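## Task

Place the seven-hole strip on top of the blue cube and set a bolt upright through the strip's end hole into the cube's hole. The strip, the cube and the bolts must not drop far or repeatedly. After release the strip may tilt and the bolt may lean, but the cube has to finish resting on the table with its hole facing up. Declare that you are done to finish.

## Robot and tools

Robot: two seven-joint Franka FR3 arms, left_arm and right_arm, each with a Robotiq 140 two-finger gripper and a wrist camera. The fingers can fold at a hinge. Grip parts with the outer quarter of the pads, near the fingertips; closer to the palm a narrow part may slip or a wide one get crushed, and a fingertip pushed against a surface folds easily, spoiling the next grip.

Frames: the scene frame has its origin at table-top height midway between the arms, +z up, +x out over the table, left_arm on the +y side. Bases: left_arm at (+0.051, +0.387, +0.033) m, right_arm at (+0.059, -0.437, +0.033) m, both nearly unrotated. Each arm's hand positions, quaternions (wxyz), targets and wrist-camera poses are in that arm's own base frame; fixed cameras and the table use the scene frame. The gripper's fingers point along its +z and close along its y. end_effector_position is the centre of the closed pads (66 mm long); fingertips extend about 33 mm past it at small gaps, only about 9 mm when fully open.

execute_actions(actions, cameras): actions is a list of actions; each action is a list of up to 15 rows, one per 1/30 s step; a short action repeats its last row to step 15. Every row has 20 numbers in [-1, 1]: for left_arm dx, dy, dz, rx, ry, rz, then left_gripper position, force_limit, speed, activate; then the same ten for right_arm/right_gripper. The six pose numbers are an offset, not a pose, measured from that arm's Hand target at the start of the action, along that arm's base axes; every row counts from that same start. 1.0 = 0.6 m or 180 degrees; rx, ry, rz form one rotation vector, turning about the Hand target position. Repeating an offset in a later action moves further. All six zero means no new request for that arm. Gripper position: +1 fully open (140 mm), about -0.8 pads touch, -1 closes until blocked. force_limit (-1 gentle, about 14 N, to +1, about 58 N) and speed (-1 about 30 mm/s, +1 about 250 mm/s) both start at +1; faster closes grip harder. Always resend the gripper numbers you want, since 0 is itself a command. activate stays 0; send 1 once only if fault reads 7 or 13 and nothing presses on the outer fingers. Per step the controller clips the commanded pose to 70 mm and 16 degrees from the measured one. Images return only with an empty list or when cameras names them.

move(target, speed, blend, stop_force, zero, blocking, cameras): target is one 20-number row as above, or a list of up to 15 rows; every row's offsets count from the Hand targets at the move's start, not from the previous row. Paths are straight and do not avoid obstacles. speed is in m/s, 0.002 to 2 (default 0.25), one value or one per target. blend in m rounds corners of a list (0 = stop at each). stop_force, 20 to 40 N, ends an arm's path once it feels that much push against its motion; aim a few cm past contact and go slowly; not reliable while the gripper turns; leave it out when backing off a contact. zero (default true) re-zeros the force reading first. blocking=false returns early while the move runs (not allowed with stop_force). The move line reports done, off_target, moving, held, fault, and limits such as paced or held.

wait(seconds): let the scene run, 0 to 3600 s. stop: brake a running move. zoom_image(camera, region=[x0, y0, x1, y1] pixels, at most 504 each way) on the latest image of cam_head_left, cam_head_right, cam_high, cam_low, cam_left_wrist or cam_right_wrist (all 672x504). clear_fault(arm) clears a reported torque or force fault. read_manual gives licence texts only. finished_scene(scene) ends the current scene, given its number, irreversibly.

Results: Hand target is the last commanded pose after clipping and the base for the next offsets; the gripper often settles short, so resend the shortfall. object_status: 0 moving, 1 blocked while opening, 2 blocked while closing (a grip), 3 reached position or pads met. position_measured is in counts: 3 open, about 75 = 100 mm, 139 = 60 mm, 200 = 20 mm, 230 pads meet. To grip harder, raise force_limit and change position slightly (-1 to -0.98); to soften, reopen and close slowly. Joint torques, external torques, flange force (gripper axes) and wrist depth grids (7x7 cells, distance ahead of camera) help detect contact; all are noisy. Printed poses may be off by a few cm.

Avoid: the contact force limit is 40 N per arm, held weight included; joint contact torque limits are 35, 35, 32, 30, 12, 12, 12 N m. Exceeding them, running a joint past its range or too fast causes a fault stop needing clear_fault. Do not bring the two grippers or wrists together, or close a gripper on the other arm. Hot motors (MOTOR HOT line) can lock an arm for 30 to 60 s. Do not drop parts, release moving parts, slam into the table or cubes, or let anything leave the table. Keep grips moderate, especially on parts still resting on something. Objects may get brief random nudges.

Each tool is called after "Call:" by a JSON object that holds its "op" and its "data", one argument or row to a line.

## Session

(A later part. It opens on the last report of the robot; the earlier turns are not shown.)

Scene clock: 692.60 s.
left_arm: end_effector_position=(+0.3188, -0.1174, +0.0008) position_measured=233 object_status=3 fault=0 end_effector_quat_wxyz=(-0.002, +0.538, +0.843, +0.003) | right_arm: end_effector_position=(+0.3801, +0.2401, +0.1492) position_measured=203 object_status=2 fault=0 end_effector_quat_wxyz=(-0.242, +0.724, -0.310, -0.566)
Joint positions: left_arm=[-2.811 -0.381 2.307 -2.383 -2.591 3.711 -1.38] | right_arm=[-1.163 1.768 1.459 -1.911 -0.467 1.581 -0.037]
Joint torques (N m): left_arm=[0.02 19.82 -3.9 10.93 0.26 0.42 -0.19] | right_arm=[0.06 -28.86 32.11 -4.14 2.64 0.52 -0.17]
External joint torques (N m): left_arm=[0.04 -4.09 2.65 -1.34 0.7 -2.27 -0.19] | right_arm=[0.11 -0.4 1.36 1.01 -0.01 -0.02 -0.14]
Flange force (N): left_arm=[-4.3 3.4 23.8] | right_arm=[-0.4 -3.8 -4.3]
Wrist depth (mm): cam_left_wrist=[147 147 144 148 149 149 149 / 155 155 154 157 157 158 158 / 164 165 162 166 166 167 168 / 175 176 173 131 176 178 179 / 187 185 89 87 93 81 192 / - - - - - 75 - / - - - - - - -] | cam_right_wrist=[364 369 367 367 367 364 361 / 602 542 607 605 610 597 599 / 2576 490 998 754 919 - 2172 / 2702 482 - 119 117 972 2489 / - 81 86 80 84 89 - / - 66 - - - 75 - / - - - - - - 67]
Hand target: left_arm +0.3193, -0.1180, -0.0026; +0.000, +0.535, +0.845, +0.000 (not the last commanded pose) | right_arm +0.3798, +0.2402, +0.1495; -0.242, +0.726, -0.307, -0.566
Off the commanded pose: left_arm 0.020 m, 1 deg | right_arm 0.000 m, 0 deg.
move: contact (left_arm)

Call:
{"op": "move", "data": {
  "target": [
    [0,0,0.1,0,0,0,-1,-0.5,0,0,0,0,0,0,0,0,-1,-0.5,-1,0],
    [-0.03,-0.05,0.42,0,0,0,-1,-0.5,0,0,0,0,0,0,0,0,-1,-0.5,-1,0]
  ],
  "speed": 0.25,
  "blend": 0.02
}}

Call:
{"op": "move", "data": {
  "target": [0,0,0,0,0,0.5,-1,-0.5,0,0,0,0,0,0,0,0,-1,-0.5,-1,0],
  "speed": 0.5
}}

Scene clock: 699.17 s.
left_arm: end_effector_position=(+0.3024, -0.1483, +0.2497) position_measured=233 object_status=3 fault=0 end_effector_quat_wxyz=(+0.002, +0.538, +0.843, +0.000) | right_arm: end_effector_position=(+0.3801, +0.2401, +0.1492) position_measured=203 object_status=2 fault=0 end_effector_quat_wxyz=(-0.242, +0.724, -0.310, -0.566)
Joint positions: left_arm=[-1.775 -0.36 1.08 -2.157 -2.799 4.32 -1.293] | right_arm=[-1.163 1.768 1.459 -1.911 -0.467 1.581 -0.037]
Joint velocities: left_arm=[0 0 0 -0.001 0.001 0 -0.006] | right_arm=[within noise]
Joint torques (N m): left_arm=[0.67 -1.54 -8.59 17.74 -1.09 2.46 -0.14] | right_arm=[0.07 -28.87 32.08 -4.2 2.63 0.54 -0.24]
External joint torques (N m): left_arm=[0.78 0.43 -0.38 -0.74 -0.29 -0.19 -0.14] | right_arm=[0.16 -0.5 1.49 0.97 -0.01 0.02 -0.21]
Flange force (N): left_arm=[4.7 -4.5 1.1] | right_arm=[-0.5 -3.9 -4.4]
Wrist depth (mm): cam_left_wrist=[363 364 366 365 368 367 370 / 385 386 386 386 389 389 390 / 406 409 411 410 414 414 416 / 433 436 432 121 434 443 443 / 464 442 89 87 93 81 473 / - - - - - 75 - / - - - - - - -] | cam_right_wrist=[365 365 366 366 366 364 363 / 600 610 612 609 604 610 588 / 2489 1070 739 767 955 - 2915 / 3258 - 3574 127 125 1012 - / - - 87 80 84 89 - / - 66 - - - 75 - / - - - - - - 67]
Hand target: left_arm +0.3013, -0.1480, +0.2494; +0.000, +0.535, +0.845, +0.000 | right_arm +0.3798, +0.2402, +0.1495; -0.242, +0.726, -0.307, -0.566
Off the commanded pose: left_arm 0.001 m, 0 deg | right_arm 0.000 m, 0 deg.
move: done

Scene clock: 702.77 s.
left_arm: end_effector_position=(+0.3014, -0.1469, +0.2501) position_measured=233 object_status=3 fault=0 end_effector_quat_wxyz=(+0.000, -0.216, +0.976, +0.001) | right_arm: end_effector_position=(+0.3801, +0.2401, +0.1492) position_measured=203 object_status=2 fault=0 end_effector_quat_wxyz=(-0.242, +0.724, -0.310, -0.566)
Joint positions: left_arm=[-1.72 -0.324 1.052 -2.153 -2.836 4.314 -2.819] | right_arm=[-1.163 1.768 1.459 -1.911 -0.467 1.581 -0.037]
Joint velocities: left_arm=[0.001 0.001 0 0.001 0 0 -0.005] | right_arm=[within noise]
Joint torques (N m): left_arm=[0.4 -3.35 -7.81 18.22 -1.36 2.23 -0.04] | right_arm=[0.07 -28.8 32.11 -4.18 2.63 0.52 -0.17]
External joint torques (N m): left_arm=[0.44 0.49 -0.54 -0.53 -0.47 -0.34 -0.04] | right_arm=[0.17 -0.35 1.39 0.92 -0.02 -0.01 -0.14]
Flange force (N): left_arm=[3.3 1.9 1.4] | right_arm=[-0.5 -3.8 -4.1]
Wrist depth (mm): cam_left_wrist=[363 366 368 366 365 364 362 / 390 389 389 387 387 387 385 / 413 417 415 411 410 409 409 / 444 443 437 121 432 439 437 / 477 461 89 86 93 81 468 / - - - - - 75 - / - - - - - - -] | cam_right_wrist=[366 367 366 367 366 364 361 / 599 609 602 602 612 600 594 / 2915 2954 775 756 3632 2607 2284 / 2877 2994 2915 119 148 1007 - / - 76 87 80 84 89 - / - 66 - - - 75 - / - - - - - - 67]
Hand target: left_arm +0.3013, -0.1480, +0.2494; +0.000, -0.219, +0.976, +0.000 | right_arm +0.3798, +0.2402, +0.1495; -0.242, +0.726, -0.307, -0.566
Off the commanded pose: left_arm 0.001 m, 0 deg | right_arm 0.000 m, 0 deg.
joint sent to its limit (left arm) — joint 5 (forearm roll), lower limit. The joint targets still meet the commanded pose.
move: done; limits=paced

Call:
{"op": "move", "data": {
  "target": [0,0,0,0,0,0.5,-1,-0.5,0,0,0,0,0,0,0,0,-1,-0.5,-1,0],
  "speed": 0.4
}}

Scene clock: 711.73 s.
left_arm: end_effector_position=(+0.3010, -0.1456, +0.2480) position_measured=233 object_status=3 fault=0 end_effector_quat_wxyz=(-0.069, -0.406, +0.848, -0.333) | right_arm: end_effector_position=(+0.3801, +0.2401, +0.1492) position_measured=203 object_status=2 fault=0 end_effector_quat_wxyz=(-0.242, +0.724, -0.310, -0.566)
Joint positions: left_arm=[-1.297 -0.973 1.003 -2.505 -2.836 3.973 -2.995] | right_arm=[-1.163 1.768 1.459 -1.911 -0.467 1.581 -0.037]
Joint velocities: left_arm=[0.031 -0.03 -0.002 -0.027 0 -0.026 0] | right_arm=[within noise]
Joint torques (N m): left_arm=[0.57 7.64 -16.04 14.17 -2.94 0.55 -0.23] | right_arm=[0.11 -28.9 32.1 -4.2 2.63 0.52 -0.2]
External joint torques (N m): left_arm=[0.67 -1.47 -0.3 -1.07 -0.41 -0.23 -0.19] | right_arm=[0.04 -0.57 1.51 1.01 -0.01 0 -0.17]
Flange force (N): left_arm=[3.9 7.3 -1.7] | right_arm=[-0.6 -3.7 -4.5]
Wrist depth (mm): cam_left_wrist=[506 724 603 511 440 387 345 / 895 722 587 497 431 381 340 / 877 699 573 489 423 373 335 / 836 675 557 121 403 365 328 / 796 687 89 87 93 81 320 / - - - - - 75 - / - - - - - - -] | cam_right_wrist=[363 366 367 367 367 362 361 / 602 605 614 612 609 602 597 / 2172 1040 764 764 1031 - 1996 / - 2877 - 127 117 - - / - 76 87 80 84 89 - / - 66 - - - 75 - / - - - - - - 67]
Hand target: left_arm +0.3013, -0.1480, +0.2494; -0.055, -0.522, +0.808, -0.268 | right_arm +0.3798, +0.2402, +0.1495; -0.242, +0.726, -0.307, -0.566
Off the commanded pose: left_arm 0.003 m, 74 deg; orientation clipped | right_arm 0.000 m, 0 deg.
joint sent to its limit (left arm) — joint 5 (forearm roll), lower limit; joint 7 (wrist roll), lower limit.
move: moving (left_arm; no rest 5 s after the path's end); limits=paced

Call:
{"op": "move", "data": {
  "target": [-0.047,-0.25,-0.05,0.2133,-0.3801,-0.4725,-1,-0.5,0,0,0,0,0,0,0,0,-1,-0.5,-1,0],
  "speed": 0.5
}}

Scene clock: 725.10 s.
left_arm: end_effector_position=(+0.2740, -0.2978, +0.2210) position_measured=233 object_status=3 fault=0 end_effector_quat_wxyz=(+0.356, +0.346, +0.856, -0.141) | right_arm: end_effector_position=(+0.3801, +0.2401, +0.1492) position_measured=203 object_status=2 fault=0 end_effector_quat_wxyz=(-0.242, +0.724, -0.310, -0.566)
Joint positions: left_arm=[-1.179 -0.672 -0.11 -2.915 -2.125 3.494 -2.97] | right_arm=[-1.163 1.768 1.459 -1.911 -0.467 1.581 -0.037]
Joint velocities: left_arm=[0 0 -0.001 -0.001 0 -0.002 -0.007] | right_arm=[within noise]
Joint torques (N m): left_arm=[0.43 -4.68 -1.1 19.43 1.32 1.16 -0.25] | right_arm=[0.07 -28.89 32.07 -4.17 2.63 0.54 -0.19]
External joint torques (N m): left_arm=[0.43 0.04 -0.7 -0.78 -0.67 -0.33 -0.23] | right_arm=[0.28 -0.45 1.36 0.87 -0.02 0 -0.16]
Flange force (N): left_arm=[0.0 0.0 0.0] | right_arm=[-0.5 -4.0 -4.0]
Wrist depth (mm): cam_left_wrist=[341 338 338 326 336 335 333 / 393 410 408 409 406 405 406 / 524 522 523 521 521 514 516 / 729 729 673 121 664 715 708 / - - 89 86 93 80 3232 / - - - - - 75 - / - - - - - - -] | cam_right_wrist=[366 364 367 371 366 365 360 / 607 610 612 604 607 604 597 / 1831 2994 803 772 1007 - 2110 / 3632 - - 119 126 972 - / - 76 87 80 84 89 - / - 66 - - - 75 - / - - - - - - 67]
Hand target: left_arm +0.2731, -0.2980, +0.2194; +0.355, +0.344, +0.858, -0.142 | right_arm +0.3798, +0.2402, +0.1495; -0.242, +0.726, -0.307, -0.566
Off the commanded pose: left_arm 0.002 m, 0 deg | right_arm 0.000 m, 0 deg.
move: done

Call:
{"op": "move", "data": {
  "target": [0,0,0,0.3406,-0.3259,-0.4714,-1,-0.5,0,0,0,0,0,0,0,0,-1,-0.5,-1,0],
  "speed": 0.5
}}

Call:
{"op": "move", "data": {
  "target": [0,0,0,0.3406,-0.3259,-0.4714,-1,-0.5,0,0,0,0,0,0,0,0,-1,-0.5,-1,0],
  "speed": 0.5
}}

Scene clock: 734.33 s.
left_arm: end_effector_position=(+0.2726, -0.2986, +0.2187) position_measured=233 object_status=3 fault=0 end_effector_quat_wxyz=(+0.302, +0.914, +0.131, +0.236) | right_arm: end_effector_position=(+0.3801, +0.2401, +0.1492) position_measured=203 object_status=2 fault=0 end_effector_quat_wxyz=(-0.242, +0.724, -0.310, -0.566)
Joint positions: left_arm=[-1.562 -0.704 0.186 -2.995 -1.784 3.693 -1.211] | right_arm=[-1.163 1.768 1.459 -1.911 -0.467 1.581 -0.037]
Joint velocities: left_arm=[0 0 0.001 -0.002 -0.001 0.001 0.004] | right_arm=[within noise]
Joint torques (N m): left_arm=[-0.76 -3.44 -3.85 19.79 1.7 2.2 0.3] | right_arm=[0.04 -28.85 32.11 -4.12 2.63 0.53 -0.18]
External joint torques (N m): left_arm=[-0.76 -1.08 0.23 0.31 -0.64 0.02 0.23] | right_arm=[0.16 -0.45 1.49 1.01 -0.01 0 -0.15]
Flange force (N): left_arm=[0.0 0.0 0.0] | right_arm=[-0.5 -4.1 -4.5]
Wrist depth (mm): cam_left_wrist=[307 345 402 484 610 799 439 / 302 339 394 473 590 719 401 / 297 333 390 465 573 381 415 / 295 331 379 121 561 734 933 / 291 314 89 86 93 81 866 / - - - - - 75 - / - - - - - - -] | cam_right_wrist=[364 366 364 369 367 367 360 / 599 605 607 605 610 605 599 / 1704 2877 754 761 1076 - 2382 / - - 3517 115 117 - - / - - 87 80 84 89 - / - 66 - - - 75 - / - - - - - - 67]
Hand target: left_arm +0.2731, -0.2980, +0.2194; +0.301, +0.914, +0.131, +0.237 | right_arm +0.3798, +0.2402, +0.1495; -0.242, +0.726, -0.307, -0.566
Off the commanded pose: left_arm 0.001 m, 0 deg | right_arm 0.000 m, 0 deg.
move: done; limits=paced

Scene clock: 739.07 s.
left_arm: end_effector_position=(+0.2726, -0.2986, +0.2188) position_measured=233 object_status=3 fault=0 end_effector_quat_wxyz=(+0.053, -0.571, +0.726, -0.379) | right_arm: end_effector_position=(+0.3801, +0.2401, +0.1492) position_measured=203 object_status=2 fault=0 end_effector_quat_wxyz=(-0.242, +0.724, -0.310, -0.566)
Joint positions: left_arm=[-1.721 -0.738 0.331 -3.004 -1.711 3.795 0.845] | right_arm=[-1.163 1.768 1.459 -1.911 -0.467 1.581 -0.037]
Joint velocities: left_arm=[0 0 -0.001 0 -0.001 0 0.005] | right_arm=[within noise]
Joint torques (N m): left_arm=[-0.72 -1.84 -5.42 19.55 1.61 2.16 0.05] | right_arm=[0.08 -28.85 32.07 -4.17 2.62 0.52 -0.2]
External joint torques (N m): left_arm=[-0.71 -1 0.26 0.24 -0.67 0.03 0.1] | right_arm=[0.32 -0.39 1.35 0.91 -0.02 -0.02 -0.17]
Flange force (N): left_arm=[0.0 0.0 0.0] | right_arm=[-0.4 -4.2 -4.2]
Wrist depth (mm): cam_left_wrist=[1616 805 637 502 419 360 315 / 1547 779 613 498 411 353 311 / 1604 755 598 480 403 348 294 / - 732 577 121 384 338 301 / - 749 89 86 93 81 291 / - - - - - 75 - / - - - - - - -] | cam_right_wrist=[364 366 369 368 367 365 364 / 604 612 605 604 617 602 599 / 2877 2172 754 764 1012 - 2489 / 2841 - - 119 117 1040 2172 / 2954 - 87 80 84 89 - / - 66 - - - 75 - / - - - - - - 67]
Hand target: left_arm +0.2731, -0.2980, +0.2194; +0.054, -0.570, +0.727, -0.379 | right_arm +0.3798, +0.2402, +0.1495; -0.242, +0.726, -0.307, -0.566
Off the commanded pose: left_arm 0.001 m, 0 deg | right_arm 0.000 m, 0 deg.
move: done; limits=paced

Call:
{"op": "move", "data": {
  "target": [0,0,0,-0.151,0.258,-0.287,-1,-0.5,0,0,0,0,0,0,0,0,-1,-0.5,-1,0],
  "speed": 0.4
}}

Scene clock: 754.83 s.
left_arm: end_effector_position=(+0.2739, -0.2986, +0.2197) position_measured=233 object_status=3 fault=0 end_effector_quat_wxyz=(-0.515, -0.306, +0.754, -0.270) | right_arm: end_effector_position=(+0.3801, +0.2401, +0.1492) position_measured=203 object_status=2 fault=0 end_effector_quat_wxyz=(-0.242, +0.724, -0.310, -0.566)
Joint positions: left_arm=[-2.347 -1.789 1.406 -1.911 -2.566 4.44 2.891] | right_arm=[-1.163 1.768 1.459 -1.911 -0.467 1.581 -0.037]
Joint velocities: left_arm=[0 0.001 0 -0.001 0.002 0 0.006] | right_arm=[within noise]
Joint torques (N m): left_arm=[-0.84 30.03 -26.05 -2.78 -3.71 0.14 0.21] | right_arm=[0.04 -28.88 32.08 -4.15 2.62 0.52 -0.21]
External joint torques (N m): left_arm=[-0.63 -0.91 0.58 0.92 -0.45 0.19 0.19] | right_arm=[0.27 -0.42 1.42 0.9 -0.02 -0.02 -0.18]
Flange force (N): left_arm=[-2.8 -5.0 -1.8] | right_arm=[-0.5 -4.1 -4.2]
Wrist depth (mm): cam_left_wrist=[602 2641 565 2489 2609 2123 2304 / - 2741 630 880 929 2812 2741 / 785 763 670 675 670 643 622 / 319 576 560 121 523 506 491 / 482 490 89 86 93 81 410 / - - - - - 75 - / - - - - - - -] | cam_right_wrist=[364 366 368 369 365 364 362 / 605 600 612 610 604 602 599 / 2669 2110 1016 775 859 - 2576 / 2607 741 3693 115 117 - 2435 / 539 81 87 80 84 89 - / - 66 - - - 75 - / - - - - - - 67]
Hand target: left_arm +0.2731, -0.2980, +0.2194; -0.516, -0.304, +0.754, -0.269 | right_arm +0.3798, +0.2402, +0.1495; -0.242, +0.726, -0.307, -0.566
Off the commanded pose: left_arm 0.001 m, 0 deg | right_arm 0.000 m, 0 deg.
joint sent to its limit (left arm) — joint 2 (shoulder), lower limit. The joint targets still meet the commanded pose.
move: done; limits=paced

Call:
{"op": "move", "data": {
  "target": [0,0,0,0.151,-0.258,0.287,-1,-0.5,0,0,0,0,0,0,0,0,-1,-0.5,-1,0],
  "speed": 0.4
}}

Call:
{"op": "move", "data": {
  "target": [0.647,0.036,0.123,-0.4637,0.3448,0.2329,-1,-0.5,0,0,0,0,0,0,0,0,-1,-0.5,-1,0],
  "speed": 0.3
}}

Scene clock: 767.97 s.
left_arm: end_effector_position=(+0.2733, -0.2974, +0.2194) position_measured=233 object_status=3 fault=0 end_effector_quat_wxyz=(+0.055, -0.569, +0.729, -0.377) | right_arm: end_effector_position=(+0.3801, +0.2401, +0.1492) position_measured=203 object_status=2 fault=0 end_effector_quat_wxyz=(-0.242, +0.724, -0.310, -0.566)
Joint positions: left_arm=[-0.845 -0.663 -0.175 -2.786 -2.836 3.402 2.095] | right_arm=[-1.163 1.768 1.459 -1.911 -0.467 1.581 -0.037]
Joint velocities: left_arm=[0.001 0 0 0.001 0 0 -0.005] | right_arm=[within noise]
Joint torques (N m): left_arm=[0.4 -7 1.03 20.54 -0.17 -0.1 -0.16] | right_arm=[0.1 -28.87 32.08 -4.14 2.64 0.5 -0.22]
External joint torques (N m): left_arm=[0.38 -1.05 -0.83 -0.75 -0.59 -0.24 -0.11] | right_arm=[0.29 -0.45 1.46 0.93 0 -0.03 -0.19]
Flange force (N): left_arm=[1.6 8.2 -0.7] | right_arm=[-0.5 -4.2 -4.4]
Wrist depth (mm): cam_left_wrist=[1641 839 652 514 424 365 317 / 1547 799 631 501 416 358 314 / 1616 811 610 490 409 353 300 / 1934 755 595 121 393 343 302 / 2406 - 90 86 93 81 294 / - - - - - 75 - / - - - - - - -] | cam_right_wrist=[364 365 367 367 365 364 363 / 602 605 610 609 612 604 596 / 2702 2915 743 761 1035 - 2308 / - 3035 739 119 117 - - / - - 87 80 84 89 - / - 66 - - - 75 - / - - - - - - 67]
Hand target: left_arm +0.2731, -0.2980, +0.2194; +0.054, -0.570, +0.727, -0.379 | right_arm +0.3798, +0.2402, +0.1495; -0.242, +0.726, -0.307, -0.566
Off the commanded pose: left_arm 0.001 m, 0 deg | right_arm 0.000 m, 0 deg.
joint sent to its limit (left arm) — joint 5 (forearm roll), lower limit. The joint targets still meet the commanded pose.
move: done

Scene clock: 772.57 s.
left_arm: end_effector_position=(+0.6600, -0.2764, +0.2926) position_measured=233 object_status=3 fault=0 end_effector_quat_wxyz=(+0.538, +0.751, -0.023, +0.382) | right_arm: end_effector_position=(+0.3801, +0.2401, +0.1492) position_measured=203 object_status=2 fault=0 end_effector_quat_wxyz=(-0.242, +0.724, -0.310, -0.566)
Joint positions: left_arm=[-2.068 -1.446 1.573 -1.847 -2.836 3.373 1.811] | right_arm=[-1.163 1.768 1.459 -1.911 -0.467 1.581 -0.037]
Joint velocities: left_arm=[0 0.001 -0.002 0 0 0 -0.007] | right_arm=[within noise]
Joint torques (N m): left_arm=[-0.82 31.08 -30.71 3.49 -3.5 -0.87 -0.1] | right_arm=[0.09 -28.84 32.08 -4.17 2.63 0.53 -0.17]
External joint torques (N m): left_arm=[-0.71 0.1 0.36 0.56 -0.38 -0.14 -0.2] | right_arm=[0.23 -0.45 1.45 0.98 -0.01 0.01 -0.14]
Flange force (N): left_arm=[2.4 -0.5 3.5] | right_arm=[-0.5 -4.2 -4.4]
Wrist depth (mm): cam_left_wrist=[1761 1266 1732 - - - - / 1604 1867 2406 - - - - / 455 595 2674 3437 2927 - - / 406 506 679 121 2927 - - / 366 428 89 86 93 80 2280 / - - - - - 75 - / - - - - - - -] | cam_right_wrist=[360 366 367 369 366 364 360 / 604 614 609 614 604 604 600 / 1894 3121 759 759 - - 2357 / - 3165 3574 119 117 1102 - / 686 76 87 80 84 89 - / - 66 - - - 75 - / - - - - - - 67]
Hand target: left_arm +0.6613, -0.2764, +0.2932; +0.539, +0.751, -0.019, +0.382 | right_arm +0.3798, +0.2402, +0.1495; -0.242, +0.726, -0.307, -0.566
Off the commanded pose: left_arm 0.001 m, 0 deg | right_arm 0.000 m, 0 deg.
joint sent to its limit (left arm) — joint 5 (forearm roll), lower limit. The joint targets still meet the commanded pose.
move: done

Call:
{"op": "move", "data": {
  "target": [0,0,0,-0.021,-0.025,0.072,-1,-0.5,0,0,0,0,0,0,0,0,-1,-0.5,-1,0],
  "speed": 0.4
}}

Call:
{"op": "move", "data": {
  "target": [0,0,0,0.22,-0.56,-0.09,-1,-0.5,0,0,0,0,0,0,0,0,-1,-0.5,-1,0],
  "speed": 0.4
}}

Scene clock: 782.13 s.
left_arm: end_effector_position=(+0.6613, -0.2758, +0.2940) position_measured=233 object_status=3 fault=0 end_effector_quat_wxyz=(+0.516, +0.714, +0.057, +0.469) | right_arm: end_effector_position=(+0.3801, +0.2401, +0.1492) position_measured=203 object_status=2 fault=0 end_effector_quat_wxyz=(-0.242, +0.724, -0.310, -0.566)
Joint positions: left_arm=[-1.951 -1.439 1.613 -2.138 -2.836 2.94 1.822] | right_arm=[-1.163 1.768 1.459 -1.911 -0.467 1.581 -0.037]
Joint velocities: left_arm=[-0.002 0.001 0 0 0.001 -0.003 0] | right_arm=[within noise]
Joint torques (N m): left_arm=[-0.89 25.07 -29.64 2.12 -2.11 -1.12 0.17] | right_arm=[0.06 -28.8 32.11 -4.17 2.64 0.52 -0.16]
External joint torques (N m): left_arm=[-0.69 0.17 0.8 -0.37 -0.02 -0.15 0.08] | right_arm=[-0.06 -0.45 1.52 1.07 -0.01 0 -0.13]
Flange force (N): left_arm=[-1.9 0.4 1.5] | right_arm=[-0.6 -3.6 -4.5]
Wrist depth (mm): cam_left_wrist=[- 1679 2210 2548 2887 - - / 1883 1883 1388 - 4165 3671 - / 1692 1820 2233 2024 - - 3008 / 440 560 2103 118 - - - / 389 463 89 86 93 80 - / - - - - - 75 - / - - - - - - -] | cam_right_wrist=[363 364 367 364 368 363 363 / 609 604 609 609 612 600 600 / 2735 2841 775 764 1060 - 2151 / - - - 119 117 - - / 2770 - 87 80 84 89 - / - 66 - - - 75 - / - - - - - - 67]
Hand target: left_arm +0.6613, -0.2764, +0.2932; +0.515, +0.715, +0.057, +0.470 | right_arm +0.3798, +0.2402, +0.1495; -0.242, +0.726, -0.307, -0.566
Off the commanded pose: left_arm 0.001 m, 0 deg | right_arm 0.000 m, 0 deg.
joint at its limit (left arm) — joint 5 (forearm roll), lower limit.
move: done

Scene clock: 785.40 s.
left_arm: end_effector_position=(+0.6621, -0.2758, +0.2921) position_measured=233 object_status=3 fault=0 end_effector_quat_wxyz=(+0.187, +0.222, -0.579, +0.762) | right_arm: end_effector_position=(+0.3801, +0.2401, +0.1492) position_measured=203 object_status=2 fault=0 end_effector_quat_wxyz=(-0.242, +0.724, -0.310, -0.566)
Joint positions: left_arm=[-2.087 -1.424 1.801 -1.852 -0.683 2.312 1.576] | right_arm=[-1.163 1.768 1.459 -1.911 -0.467 1.581 -0.037]
Joint velocities: left_arm=[-0.002 0 0 0.002 0.003 -0.004 0.005] | right_arm=[within noise]
Joint torques (N m): left_arm=[-0.73 32.61 -32.05 4.02 -0.3 -2.1 0.11] | right_arm=[0.08 -28.89 32.07 -4.21 2.64 0.51 -0.17]
External joint torques (N m): left_arm=[-0.67 -1.18 0.04 0.73 0.34 -0.07 0.18] | right_arm=[0 -0.58 1.48 1.02 0 0 -0.14]
Flange force (N): left_arm=[-5.9 -0.3 1.3] | right_arm=[-0.6 -3.6 -4.5]
Wrist depth (mm): cam_left_wrist=[- 1951 2776 3232 - 666 2354 / - 2489 3799 - 567 492 416 / - - - - 613 573 724 / - 3493 3437 118 109 856 584 / - 3008 89 86 93 81 482 / - - - - - 75 - / - - - - - - -] | cam_right_wrist=[364 367 368 367 367 364 363 / 610 602 607 607 610 597 592 / 3077 2110 754 769 985 - 2284 / - - - 119 117 1125 - / 633 81 87 80 84 89 - / - 66 - - - 75 - / - - - - - - 67]
Hand target: left_arm +0.6613, -0.2764, +0.2932; +0.186, +0.219, -0.579, +0.763 | right_arm +0.3798, +0.2402, +0.1495; -0.242, +0.726, -0.307, -0.566
Off the commanded pose: left_arm 0.001 m, 0 deg | right_arm 0.000 m, 0 deg.
move: done

Call:
{"op": "move", "data": {
  "target": [-0.4355,0.21,0.03,0.570,0.072,0,-1,-0.5,0,0,0,0,0,0,0,0,-1,-0.5,-1,0],
  "speed": 0.4
}}

Scene clock: 793.73 s.
left_arm: end_effector_position=(+0.4009, -0.1502, +0.3115) position_measured=233 object_status=3 fault=0 end_effector_quat_wxyz=(+0.000, -0.353, +0.936, -0.001) | right_arm: end_effector_position=(+0.3801, +0.2401, +0.1492) position_measured=203 object_status=2 fault=0 end_effector_quat_wxyz=(-0.242, +0.724, -0.310, -0.566)
Joint positions: left_arm=[-0.698 -0.436 0.29 -2.261 0.124 1.84 0.383] | right_arm=[-1.163 1.768 1.459 -1.911 -0.467 1.581 -0.037]
Joint velocities: left_arm=[-0.001 0.002 -0.002 0.001 0.001 0 -0.006] | right_arm=[within noise]
Joint torques (N m): left_arm=[0.37 -15.44 -4.75 24.89 0.13 2.19 -0.13] | right_arm=[0.05 -28.85 32.13 -4.14 2.63 0.53 -0.19]
External joint torques (N m): left_arm=[0.42 0.58 -0.67 0.08 -0.58 -0.37 -0.13] | right_arm=[0.17 -0.4 1.45 0.98 -0.01 0 -0.16]
Flange force (N): left_arm=[0.3 -2.0 -1.2] | right_arm=[-0.5 -4.0 -4.3]
Wrist depth (mm): cam_left_wrist=[418 419 421 423 423 423 428 / 441 440 442 445 443 447 449 / 467 471 471 473 471 473 479 / 494 500 493 121 494 505 510 / 532 519 89 87 93 81 543 / - - - - - 75 - / - - - - - - -] | cam_right_wrist=[363 364 366 366 368 365 360 / 602 604 607 621 609 597 594 / 2702 1996 749 749 1021 - 2172 / - 3632 - 119 117 - - / - 76 86 80 84 89 - / - 66 - - - 75 - / - - - - - - 67]
Hand target: left_arm +0.4000, -0.1504, +0.3112; -0.002, -0.355, +0.935, +0.000 | right_arm +0.3798, +0.2402, +0.1495; -0.242, +0.726, -0.307, -0.566
Off the commanded pose: left_arm 0.001 m, 0 deg | right_arm 0.000 m, 0 deg.
move: done

Call:
{"op": "move", "data": {
  "target": [-0.198,-0.0065,-0.3687,0,0,0.407,0.0,-0.5,0,0,0,0,0,0,0,0,-1,-0.5,-1,0],
  "speed": 0.3,
  "cameras": ["cam_left_wrist","cam_head_left"]
}}

Scene clock: 801.27 s.
left_arm: end_effector_position=(+0.2804, -0.1540, +0.0898) position_measured=129 object_status=3 fault=0 end_effector_quat_wxyz=(+0.002, +0.841, -0.541, -0.001) | right_arm: end_effector_position=(+0.3801, +0.2401, +0.1492) position_measured=203 object_status=2 fault=0 end_effector_quat_wxyz=(-0.242, +0.724, -0.310, -0.566)
Joint positions: left_arm=[-0.257 -0.509 -0.29 -2.935 -0.22 2.431 -0.771] | right_arm=[-1.163 1.768 1.459 -1.911 -0.467 1.581 -0.037]
Joint velocities: left_arm=[0 -0.001 0 0 0 0 -0.008] | right_arm=[within noise]
Joint torques (N m): left_arm=[0.45 -11.48 1.31 20.25 -0.08 2.63 -0.17] | right_arm=[0.05 -28.86 32.13 -4.14 2.63 0.51 -0.19]
External joint torques (N m): left_arm=[0.49 -0.82 -0.82 -0.57 -0.61 -0.03 -0.17] | right_arm=[0.08 -0.5 1.5 1.03 -0.02 -0.02 -0.16]
Flange force (N): left_arm=[-2.4 4.1 -1.5] | right_arm=[-0.5 -3.8 -4.5]
Wrist depth (mm): cam_left_wrist=[224 223 225 223 226 227 227 / 237 238 239 239 239 240 240 / 252 252 253 254 254 255 255 / 269 268 138 269 264 269 272 / - 89 116 290 290 93 87 / - - 306 313 314 - 76 / - - 339 338 339 - -] | cam_right_wrist=[365 366 366 369 368 364 361 / 599 610 615 609 607 604 602 / 2489 2238 751 764 912 939 2014 / - 478 521 119 117 939 - / - - 87 80 84 89 - / - 66 - - - 75 - / - - - - - - 67]
Hand target: left_arm +0.2812, -0.1543, +0.0900; +0.002, +0.843, -0.538, +0.001 | right_arm +0.3798, +0.2402, +0.1495; -0.242, +0.726, -0.307, -0.566
Off the commanded pose: left_arm 0.001 m, 0 deg | right_arm 0.000 m, 0 deg.
move: done
cam_left_wrist: T_world_to_cam=[[-0.90955, -0.41559, 0.00234, 0.20087], [-0.39161, 0.85891, 0.33003, 0.21648], [-0.13917, 0.29926, -0.94397, 0.31429]] pos_world=[0.31122, -0.19651, 0.22476]
Images, in order (width x height): cam_head_left 672x504, cam_left_wrist 672x504.

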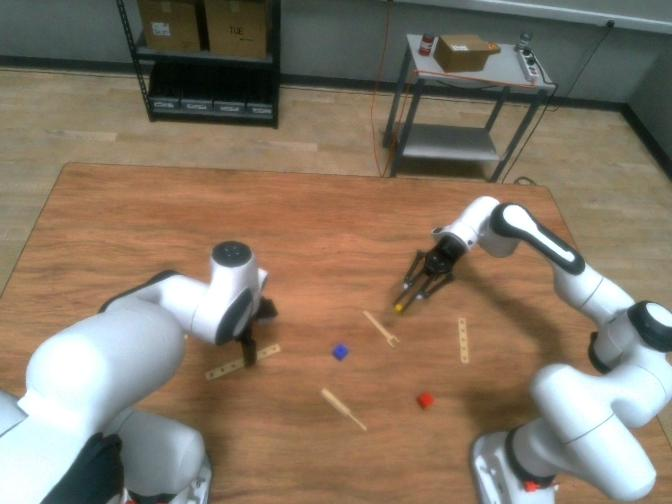

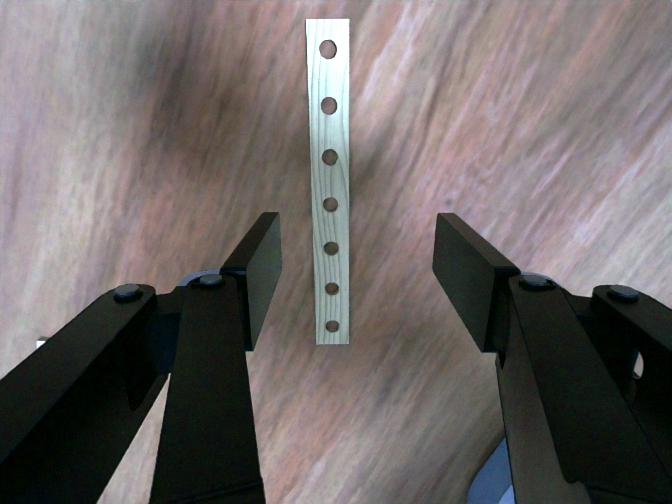

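Call:
{"op": "move", "data": {
  "target": [0.0275,-0.0112,-0.1,0,0,0.0045,0.1,-0.5,0,0,0,0,0,0,0,0,-1,-0.5,-1,0],
  "speed": 0.12,
  "cameras": ["cam_left_wrist"]
}}

Scene clock: 811.47 s.
left_arm: end_effector_position=(+0.2962, -0.1603, +0.0298) position_measured=117 object_status=3 fault=0 end_effector_quat_wxyz=(+0.002, +0.846, -0.533, -0.001) | right_arm: end_effector_position=(+0.3801, +0.2401, +0.1492) position_measured=203 object_status=2 fault=0 end_effector_quat_wxyz=(-0.242, +0.724, -0.310, -0.566)
Joint positions: left_arm=[-0.198 -0.237 -0.345 -2.92 -0.193 2.687 -0.805] | right_arm=[-1.163 1.768 1.459 -1.911 -0.467 1.581 -0.037]
Joint velocities: left_arm=[0.001 -0.001 0 0 -0.001 0.004 -0.005] | right_arm=[within noise]
Joint torques (N m): left_arm=[0.07 -15.67 0.2 17.47 0.69 2.71 -0.16] | right_arm=[0.06 -28.86 32.07 -4.15 2.63 0.52 -0.17]
External joint torques (N m): left_arm=[0.09 0.39 -1.12 0.34 0.33 0.06 -0.16] | right_arm=[0.12 -0.46 1.39 1.01 -0.02 -0.01 -0.14]
Flange force (N): left_arm=[4.1 -0.8 3.0] | right_arm=[-0.4 -3.9 -4.4]
Wrist depth (mm): cam_left_wrist=[171 171 172 170 173 174 174 / 181 182 182 180 183 183 184 / 192 193 193 191 194 195 196 / 205 205 159 204 204 203 209 / - 91 115 219 222 94 86 / - 77 234 236 240 - - / - - 258 259 259 - -] | cam_right_wrist=[364 366 367 367 366 363 361 / 604 535 535 610 604 605 591 / - 471 754 764 985 - 2110 / - 482 756 119 117 - - / - - 87 80 84 89 - / - 66 - - - 75 - / - - - - - - 67]
Hand target: left_arm +0.2977, -0.1610, +0.0300; +0.002, +0.847, -0.532, +0.001 | right_arm +0.3798, +0.2402, +0.1495; -0.242, +0.726, -0.307, -0.566
Off the commanded pose: left_arm 0.002 m, 0 deg | right_arm 0.000 m, 0 deg.
move: done
cam_left_wrist: T_world_to_cam=[[-0.90161, -0.43255, 0.00337, 0.20756], [-0.40742, 0.85179, 0.32934, 0.25144], [-0.14533, 0.29557, -0.9442, 0.26294]] pos_world=[0.32779, -0.20211, 0.16476]

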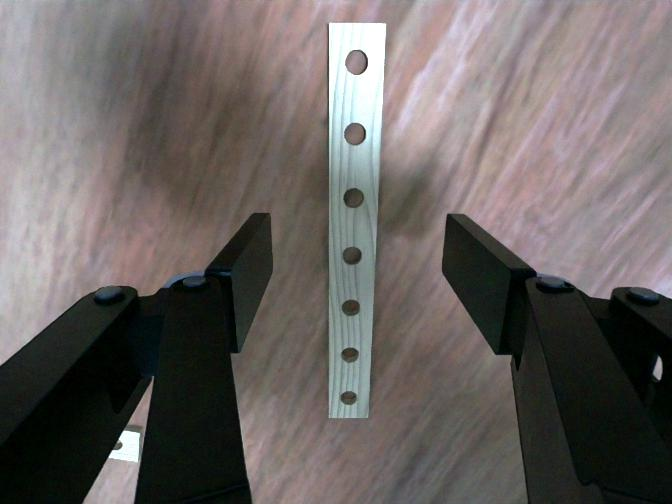

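Call:
{"op": "move", "data": {
  "target": [0,0,-0.042,0,0,0,0.1,-0.5,0,0,0,0,0,0,0,0,-1,-0.5,-1,0],
  "speed": 0.06,
  "cameras": ["cam_left_wrist"]
}}

Scene clock: 820.63 s.
left_arm: end_effector_position=(+0.2971, -0.1607, +0.0050) position_measured=117 object_status=3 fault=0 end_effector_quat_wxyz=(+0.002, +0.846, -0.533, +0.000) | right_arm: end_effector_position=(+0.3801, +0.2401, +0.1492) position_measured=203 object_status=2 fault=0 end_effector_quat_wxyz=(-0.242, +0.724, -0.310, -0.566)
Joint positions: left_arm=[-0.167 -0.134 -0.366 -2.92 -0.153 2.792 -0.833] | right_arm=[-1.163 1.768 1.459 -1.911 -0.467 1.581 -0.037]
Joint velocities: left_arm=[0 0 -0.001 0 0.002 0.003 -0.008] | right_arm=[within noise]
Joint torques (N m): left_arm=[0.33 -17.36 0.08 15.34 0.61 2.63 -0.14] | right_arm=[0.06 -28.84 32.09 -4.16 2.63 0.54 -0.19]
External joint torques (N m): left_arm=[0.35 0.47 -0.72 -0.1 0.32 -0.02 -0.14] | right_arm=[0.14 -0.42 1.41 1 -0.01 0.01 -0.16]
Flange force (N): left_arm=[2.8 -1.1 3.9] | right_arm=[-0.4 -3.9 -4.3]
Wrist depth (mm): cam_left_wrist=[149 150 150 148 150 151 151 / 158 158 159 156 159 160 160 / 168 168 169 166 169 170 171 / 179 179 159 178 178 176 182 / - 91 115 190 194 94 86 / - 77 205 205 209 - - / - - 225 225 226 - -] | cam_right_wrist=[367 366 367 367 367 363 361 / 600 610 543 604 609 605 596 / 2408 482 756 777 2994 2915 2238 / 2915 474 3462 127 117 - - / - 81 87 80 84 89 - / - 66 - - - 75 - / - - - - - - 67]
Hand target: left_arm +0.2977, -0.1610, +0.0048; +0.002, +0.847, -0.532, +0.001 | right_arm +0.3798, +0.2402, +0.1495; -0.242, +0.726, -0.307, -0.566
Off the commanded pose: left_arm 0.001 m, 0 deg | right_arm 0.000 m, 0 deg.
move: done
cam_left_wrist: T_world_to_cam=[[-0.90171, -0.43234, 0.00216, 0.20839], [-0.40772, 0.852, 0.32843, 0.26038], [-0.14383, 0.29527, -0.94452, 0.2393]] pos_world=[0.32849, -0.20241, 0.14006]

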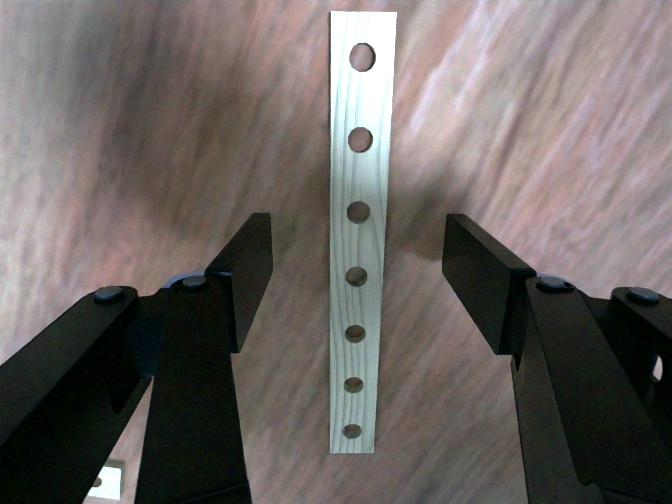

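Call:
{"op": "move", "data": {
  "target": [
    [0,0,-0.0018,0,0,0,0.1,-0.5,0,0,0,0,0,0,0,0,-1,-0.5,-1,0],
    [0,0,-0.0018,0,0,0,-1,-0.5,-1,0,0,0,0,0,0,0,-1,-0.5,-1,0]
  ],
  "speed": 0.05
}}

Call:
{"op": "wait", "data": {
  "seconds": 1.2,
  "cameras": ["cam_left_wrist"]
}}

Call:
{"op": "zoom_image", "data": {
  "camera": "cam_left_wrist",
  "region": [280, 160, 440, 320]
}}

Scene clock: 826.63 s.
left_arm: end_effector_position=(+0.2973, -0.1607, +0.0040) position_measured=195 object_status=0 fault=0 end_effector_quat_wxyz=(+0.002, +0.846, -0.533, +0.000) | right_arm: end_effector_position=(+0.3801, +0.2401, +0.1492) position_measured=203 object_status=2 fault=0 end_effector_quat_wxyz=(-0.242, +0.724, -0.310, -0.566)
Joint positions: left_arm=[-0.166 -0.129 -0.367 -2.92 -0.149 2.797 -0.837] | right_arm=[-1.163 1.768 1.459 -1.911 -0.467 1.581 -0.037]
Joint torques (N m): left_arm=[0.28 -17.01 0.27 14.94 0.61 2.69 -0.16] | right_arm=[0.07 -28.86 32.14 -4.13 2.63 0.54 -0.14]
External joint torques (N m): left_arm=[0.3 0.92 -0.51 -0.45 0.33 0.04 -0.16] | right_arm=[0.26 -0.42 1.47 0.92 -0.01 -0.01 -0.11]
Flange force (N): left_arm=[2.7 -1.3 5.9] | right_arm=[-0.6 -4.1 -4.2]
Wrist depth (mm): cam_left_wrist=[149 149 149 147 150 150 150 / 157 158 158 155 158 159 159 / 167 167 168 165 168 169 169 / 178 178 176 172 175 180 180 / 191 81 93 184 93 87 191 / - - 76 198 - 79 - / - - - 224 - - -] | cam_right_wrist=[363 367 368 366 368 363 363 / 609 535 610 609 602 605 596 / 2408 472 756 759 976 - 2194 / - 479 3693 119 117 980 - / - 81 87 80 84 89 - / - 66 - - - 75 - / - - - - - - 67]
Hand target: left_arm +0.2977, -0.1610, +0.0037; +0.002, +0.847, -0.532, +0.001 | right_arm +0.3798, +0.2402, +0.1495; -0.242, +0.726, -0.307, -0.566
Off the commanded pose: left_arm 0.001 m, 0 deg | right_arm 0.000 m, 0 deg.
move: done

Scene clock: 827.83 s.
left_arm: end_effector_position=(+0.2973, -0.1607, +0.0040) position_measured=195 object_status=2 fault=0 end_effector_quat_wxyz=(+0.002, +0.846, -0.533, +0.000) | right_arm: end_effector_position=(+0.3801, +0.2401, +0.1492) position_measured=203 object_status=2 fault=0 end_effector_quat_wxyz=(-0.242, +0.724, -0.310, -0.566)
Joint positions: left_arm=[-0.166 -0.129 -0.367 -2.92 -0.149 2.797 -0.837] | right_arm=[-1.163 1.768 1.459 -1.911 -0.467 1.581 -0.037]
Joint torques (N m): left_arm=[0.21 -17.07 0.21 14.94 0.61 2.7 -0.16] | right_arm=[0.06 -28.85 32.14 -4.17 2.62 0.52 -0.2]
External joint torques (N m): left_arm=[0.25 0.88 -0.55 -0.49 0.33 0.04 -0.16] | right_arm=[0.28 -0.49 1.58 0.89 -0.01 -0.01 -0.17]
Flange force (N): left_arm=[2.5 -1.0 5.7] | right_arm=[-0.8 -4.1 -4.3]
Wrist depth (mm): cam_left_wrist=[149 149 149 147 150 150 150 / 157 157 158 155 158 159 159 / 167 167 167 165 169 169 169 / 178 178 176 172 175 180 180 / 190 81 93 183 93 87 191 / - - 76 198 - 79 - / - - - 225 - - -] | cam_right_wrist=[366 366 369 367 367 366 363 / 604 531 614 605 607 605 592 / 2216 473 751 772 3211 1003 2238 / - 476 3462 119 117 1031 2489 / 2518 81 87 80 84 89 - / - 66 - - - 75 - / - - - - - - 67]
Hand target: left_arm +0.2977, -0.1610, +0.0037; +0.002, +0.847, -0.532, +0.001 | right_arm +0.3798, +0.2402, +0.1495; -0.242, +0.726, -0.307, -0.566
Tool commands: left_gripper/position=-1.0 left_gripper/force_limit=-0.5 left_gripper/speed=-1.0 left_gripper/activate=+0.0 right_gripper/position=-1.0 right_gripper/force_limit=-0.5 right_gripper/speed=-1.0 right_gripper/activate=+0.0
Off the commanded pose: left_arm 0.001 m, 0 deg | right_arm 0.000 m, 0 deg.
wait: 1.20 s; at rest by 0.17 s
cam_left_wrist: T_world_to_cam=[[-0.90104, -0.43374, 0.0016, 0.20814], [-0.40924, 0.85135, 0.3282, 0.26119], [-0.14372, 0.29507, -0.94461, 0.23832]] pos_world=[0.32869, -0.20241, 0.13906]

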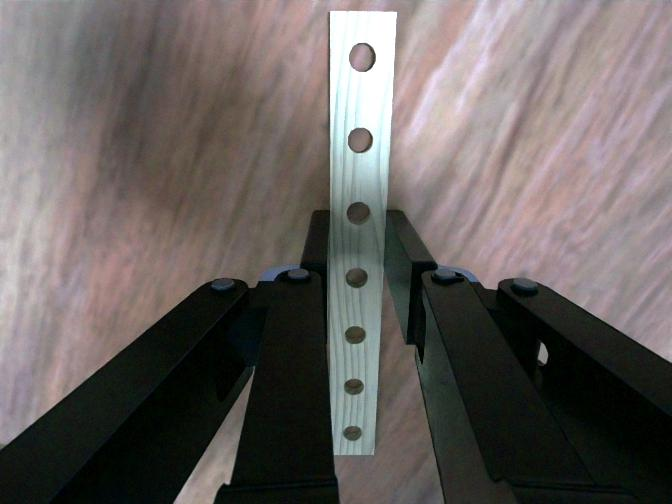

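Scaled by 3.150 from the camera's image (finer frame: 960x720).

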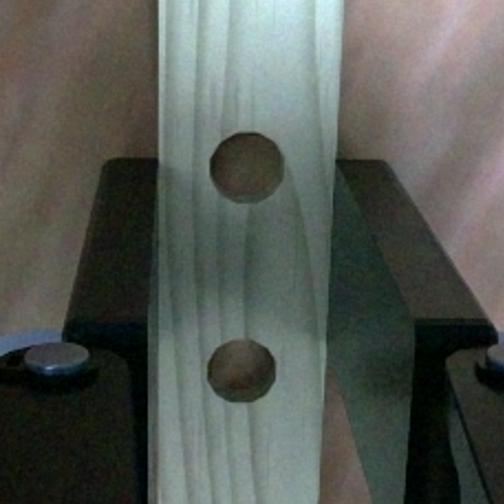

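Call:
{"op": "move", "data": {
  "target": [0,0,0.13,0,0,0,-1,-0.5,-1,0,0,0,0,0,0,0,-1,-0.5,-1,0],
  "speed": 0.1,
  "cameras": ["cam_left_wrist"]
}}

Scene clock: 831.53 s.
left_arm: end_effector_position=(+0.2985, -0.1612, +0.0815) position_measured=195 object_status=2 fault=0 end_effector_quat_wxyz=(+0.001, +0.848, -0.531, +0.002) | right_arm: end_effector_position=(+0.3801, +0.2401, +0.1492) position_measured=203 object_status=2 fault=0 end_effector_quat_wxyz=(-0.242, +0.724, -0.310, -0.566)
Joint positions: left_arm=[-0.229 -0.417 -0.307 -2.892 -0.207 2.487 -0.799] | right_arm=[-1.163 1.768 1.459 -1.911 -0.467 1.581 -0.037]
Joint velocities: left_arm=[0.001 -0.001 -0.001 0 0.001 -0.003 0.003] | right_arm=[within noise]
Joint torques (N m): left_arm=[-0.71 -14.02 2.18 19.9 0.38 2.32 0.22] | right_arm=[0.11 -28.87 32.11 -4.18 2.64 0.52 -0.19]
External joint torques (N m): left_arm=[-0.71 -1.02 0.11 -0.24 -0.12 -0.34 0.22] | right_arm=[0.02 -0.45 1.4 1.05 -0.02 -0.01 -0.17]
Flange force (N): left_arm=[-4.1 3.9 -4.6] | right_arm=[-0.4 -3.7 -4.4]
Wrist depth (mm): cam_left_wrist=[217 218 218 214 219 218 219 / 230 230 230 157 231 231 232 / 244 244 245 165 246 246 246 / 261 261 258 172 255 262 263 / 276 81 94 184 93 87 278 / - - 76 198 - 79 - / - - - 214 - - -] | cam_right_wrist=[367 366 369 364 364 367 361 / 614 607 610 605 612 607 596 / - 512 775 764 3755 - 2238 / - 491 734 119 117 - - / - - 87 80 84 89 - / - 66 - - - 75 - / - - - - - - 67]
Hand target: left_arm +0.2977, -0.1610, +0.0817; +0.002, +0.847, -0.532, +0.001 | right_arm +0.3798, +0.2402, +0.1495; -0.242, +0.726, -0.307, -0.566
Off the commanded pose: left_arm 0.001 m, 0 deg | right_arm 0.000 m, 0 deg.
move: done
cam_left_wrist: T_world_to_cam=[[-0.89909, -0.43775, -0.00197, 0.20792], [-0.41442, 0.84972, 0.32593, 0.23814], [-0.141, 0.29386, -0.94539, 0.31095]] pos_world=[0.32948, -0.20271, 0.21676]

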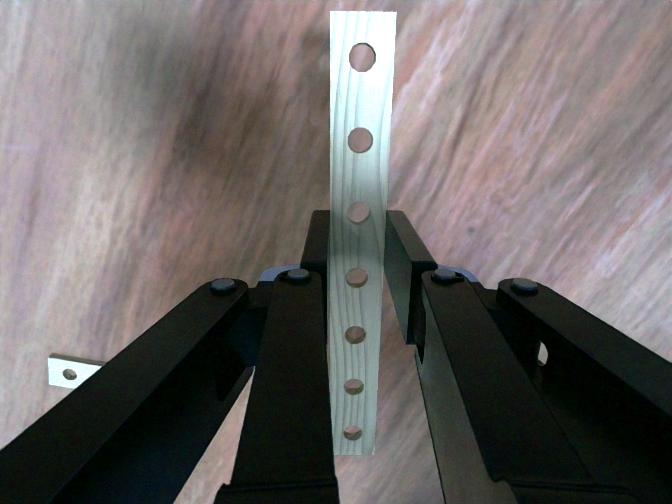

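Call:
{"op": "move", "data": {
  "target": [-0.026,-0.2937,0.03,0,0,0,-1,-0.5,-1,0,0,0,0,0,0,0,-1,-0.5,-1,0],
  "speed": 0.2,
  "cameras": ["cam_left_wrist","cam_right_wrist","cam_head_right"]
}}

Scene clock: 840.97 s.
left_arm: end_effector_position=(+0.2827, -0.3376, +0.1001) position_measured=195 object_status=2 fault=0 end_effector_quat_wxyz=(+0.002, +0.846, -0.533, +0.003) | right_arm: end_effector_position=(+0.3801, +0.2401, +0.1492) position_measured=203 object_status=2 fault=0 end_effector_quat_wxyz=(-0.242, +0.724, -0.310, -0.566)
Joint positions: left_arm=[-0.229 -0.171 -0.655 -2.572 -0.164 2.437 -1.197] | right_arm=[-1.163 1.768 1.459 -1.911 -0.467 1.581 -0.037]
Joint velocities: left_arm=[0 0.001 0 0 0.001 0 -0.007] | right_arm=[within noise]
Joint torques (N m): left_arm=[0.4 -18.29 1.74 21.3 0.91 2.35 -0.1] | right_arm=[0.05 -28.84 32.1 -4.17 2.63 0.52 -0.2]
External joint torques (N m): left_arm=[0.43 0.49 -0.85 0.17 0.35 -0.36 -0.1] | right_arm=[0.33 -0.4 1.43 0.86 0 -0.01 -0.17]
Flange force (N): left_arm=[4.6 -0.5 1.6] | right_arm=[-0.5 -4.2 -4.1]
Wrist depth (mm): cam_left_wrist=[235 234 235 230 235 234 235 / 248 249 247 157 249 249 248 / 264 264 264 165 264 256 263 / 281 281 278 172 267 281 282 / 296 81 93 184 93 87 297 / - - 76 198 - 79 - / - - - 214 - - -] | cam_right_wrist=[364 365 365 369 366 362 360 / 607 609 544 610 605 610 596 / - 2261 396 764 1035 - 2238 / 2435 2994 374 127 117 3462 2877 / 2877 76 87 80 84 89 2435 / - 66 - - - 75 - / - - - - - - 67]
Hand target: left_arm +0.2821, -0.3372, +0.0997; +0.002, +0.847, -0.532, +0.001 | right_arm +0.3798, +0.2402, +0.1495; -0.242, +0.726, -0.307, -0.566
Off the commanded pose: left_arm 0.001 m, 0 deg | right_arm 0.000 m, 0 deg.
move: done
cam_left_wrist: T_world_to_cam=[[-0.90188, -0.43199, -0.0004, 0.11914], [-0.40884, 0.85325, 0.32375, 0.37527], [-0.13952, 0.29215, -0.94614, 0.37711]] pos_world=[0.31349, -0.37891, 0.23536]
cam_right_wrist: T_world_to_cam=[[-0.72987, -0.68331, 0.01912, 0.44456], [0.08475, -0.06271, 0.99443, -0.15941], [-0.67831, 0.72743, 0.10368, 0.2066]] pos_world=[0.47812, 0.14349, 0.1286]
Images, in order (width x height): cam_head_right 672x504, cam_left_wrist 672x504, cam_right_wrist 672x504.

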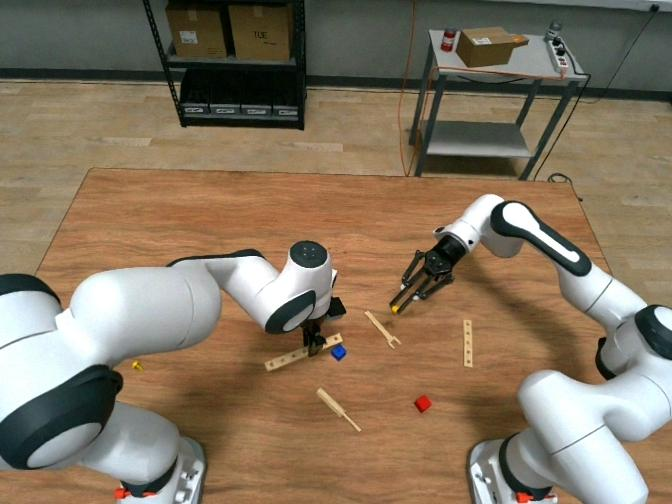

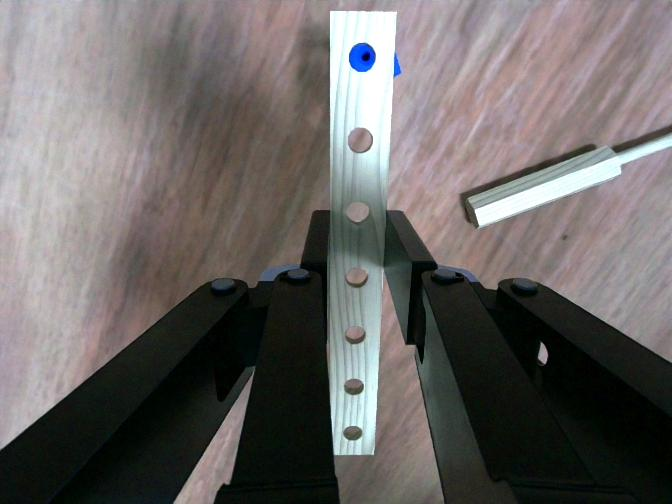

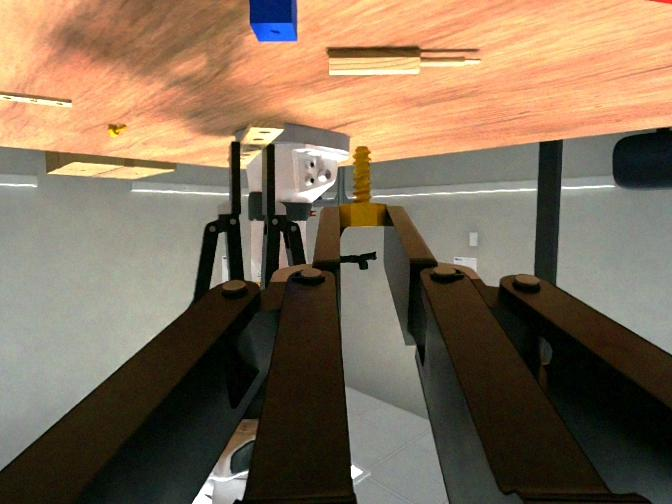

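Call:
{"op": "zoom_image", "data": {
  "camera": "cam_left_wrist",
  "region": [320, 10, 410, 100]
}}

Scaled by 5.600 from the camera's image (finer frame: 960x720).

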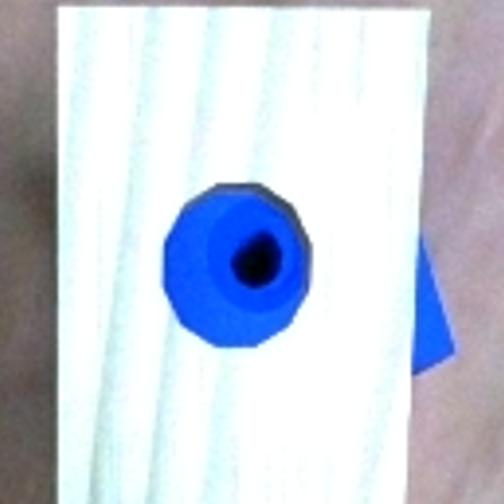

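Call:
{"op": "move", "data": {
  "target": [-0.0025,-0.0197,-0.0977,0,0,0,-1,-0.5,-1,0,0,0,0,0,0,0,-1,-0.5,-1,0],
  "speed": 0.1,
  "cameras": ["cam_left_wrist","cam_right_wrist"]
}}

Call:
{"op": "zoom_image", "data": {
  "camera": "cam_left_wrist",
  "region": [320, 10, 410, 100]
}}

Scene clock: 853.03 s.
left_arm: end_effector_position=(+0.2796, -0.3477, +0.0408) position_measured=195 object_status=2 fault=0 end_effector_quat_wxyz=(+0.001, +0.846, -0.534, -0.001) | right_arm: end_effector_position=(+0.3801, +0.2401, +0.1492) position_measured=203 object_status=2 fault=0 end_effector_quat_wxyz=(-0.242, +0.724, -0.310, -0.566)
Joint positions: left_arm=[-0.205 0.033 -0.682 -2.577 0.035 2.603 -1.363] | right_arm=[-1.163 1.768 1.459 -1.911 -0.467 1.581 -0.037]
Joint velocities: left_arm=[0.002 0.001 0 0.001 0 -0.001 -0.006] | right_arm=[within noise]
Joint torques (N m): left_arm=[-0.48 -21.91 -0.74 19.23 0.78 2.64 -0.15] | right_arm=[0.13 -28.88 32.07 -4.15 2.64 0.53 -0.21]
External joint torques (N m): left_arm=[-0.49 0.44 -0.21 0.27 0.34 -0.04 -0.15] | right_arm=[0.17 -0.49 1.41 1.01 -0.01 0 -0.18]
Flange force (N): left_arm=[4.1 0.2 3.1] | right_arm=[-0.4 -4.1 -4.4]
Wrist depth (mm): cam_left_wrist=[181 181 181 155 181 181 181 / 195 192 192 157 191 192 192 / 204 204 205 165 204 204 199 / 219 219 216 172 212 200 218 / 231 81 93 184 93 87 230 / - - 76 198 - 79 - / - - - 214 - - -] | cam_right_wrist=[363 367 331 369 364 363 360 / 602 602 480 607 615 605 596 / 2408 2954 366 389 3574 - 2110 / 2735 - 357 119 148 3077 - / 2669 - 87 80 84 89 - / - 66 - - - 75 - / - - - - - - 67]
Hand target: left_arm +0.2806, -0.3491, +0.0411; +0.002, +0.847, -0.532, +0.001 | right_arm +0.3798, +0.2402, +0.1495; -0.242, +0.726, -0.307, -0.566
Off the commanded pose: left_arm 0.002 m, 0 deg | right_arm 0.000 m, 0 deg.
move: done
cam_left_wrist: T_world_to_cam=[[-0.90196, -0.43182, 0.00136, 0.11203], [-0.40713, 0.85143, 0.33062, 0.40044], [-0.14392, 0.29765, -0.94376, 0.32668]] pos_world=[0.31109, -0.38981, 0.17576]
cam_right_wrist: T_world_to_cam=[[-0.72987, -0.68331, 0.01912, 0.44456], [0.08475, -0.06271, 0.99443, -0.15941], [-0.67831, 0.72743, 0.10368, 0.2066]] pos_world=[0.47812, 0.14349, 0.1286]

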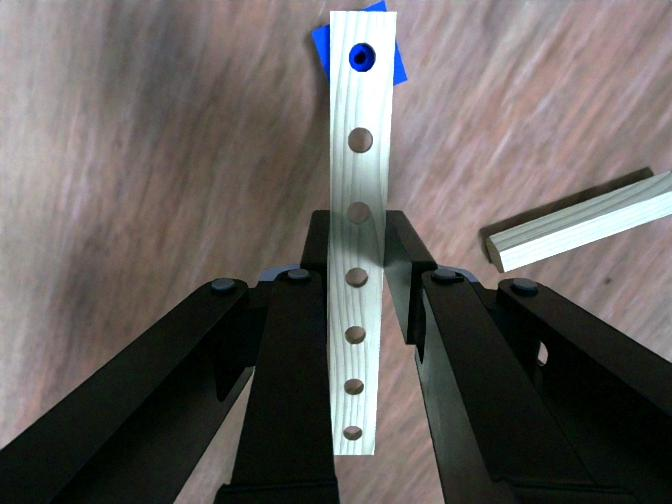

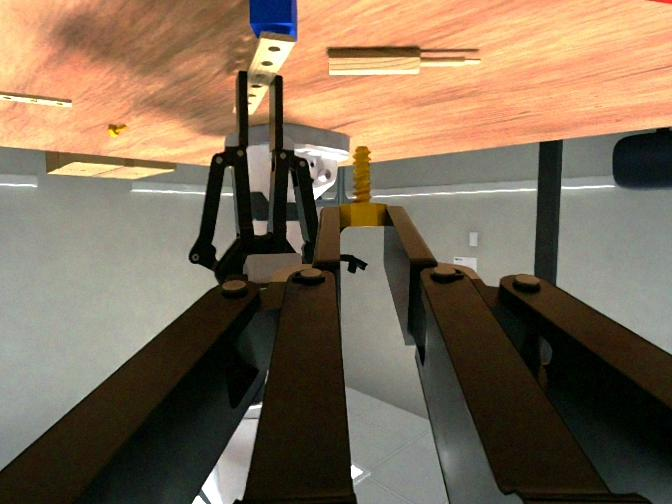

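Scaled by 5.600 from the camera's image (finer frame: 960x720).

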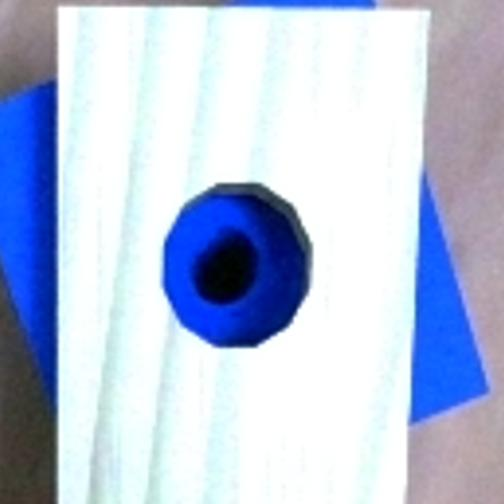

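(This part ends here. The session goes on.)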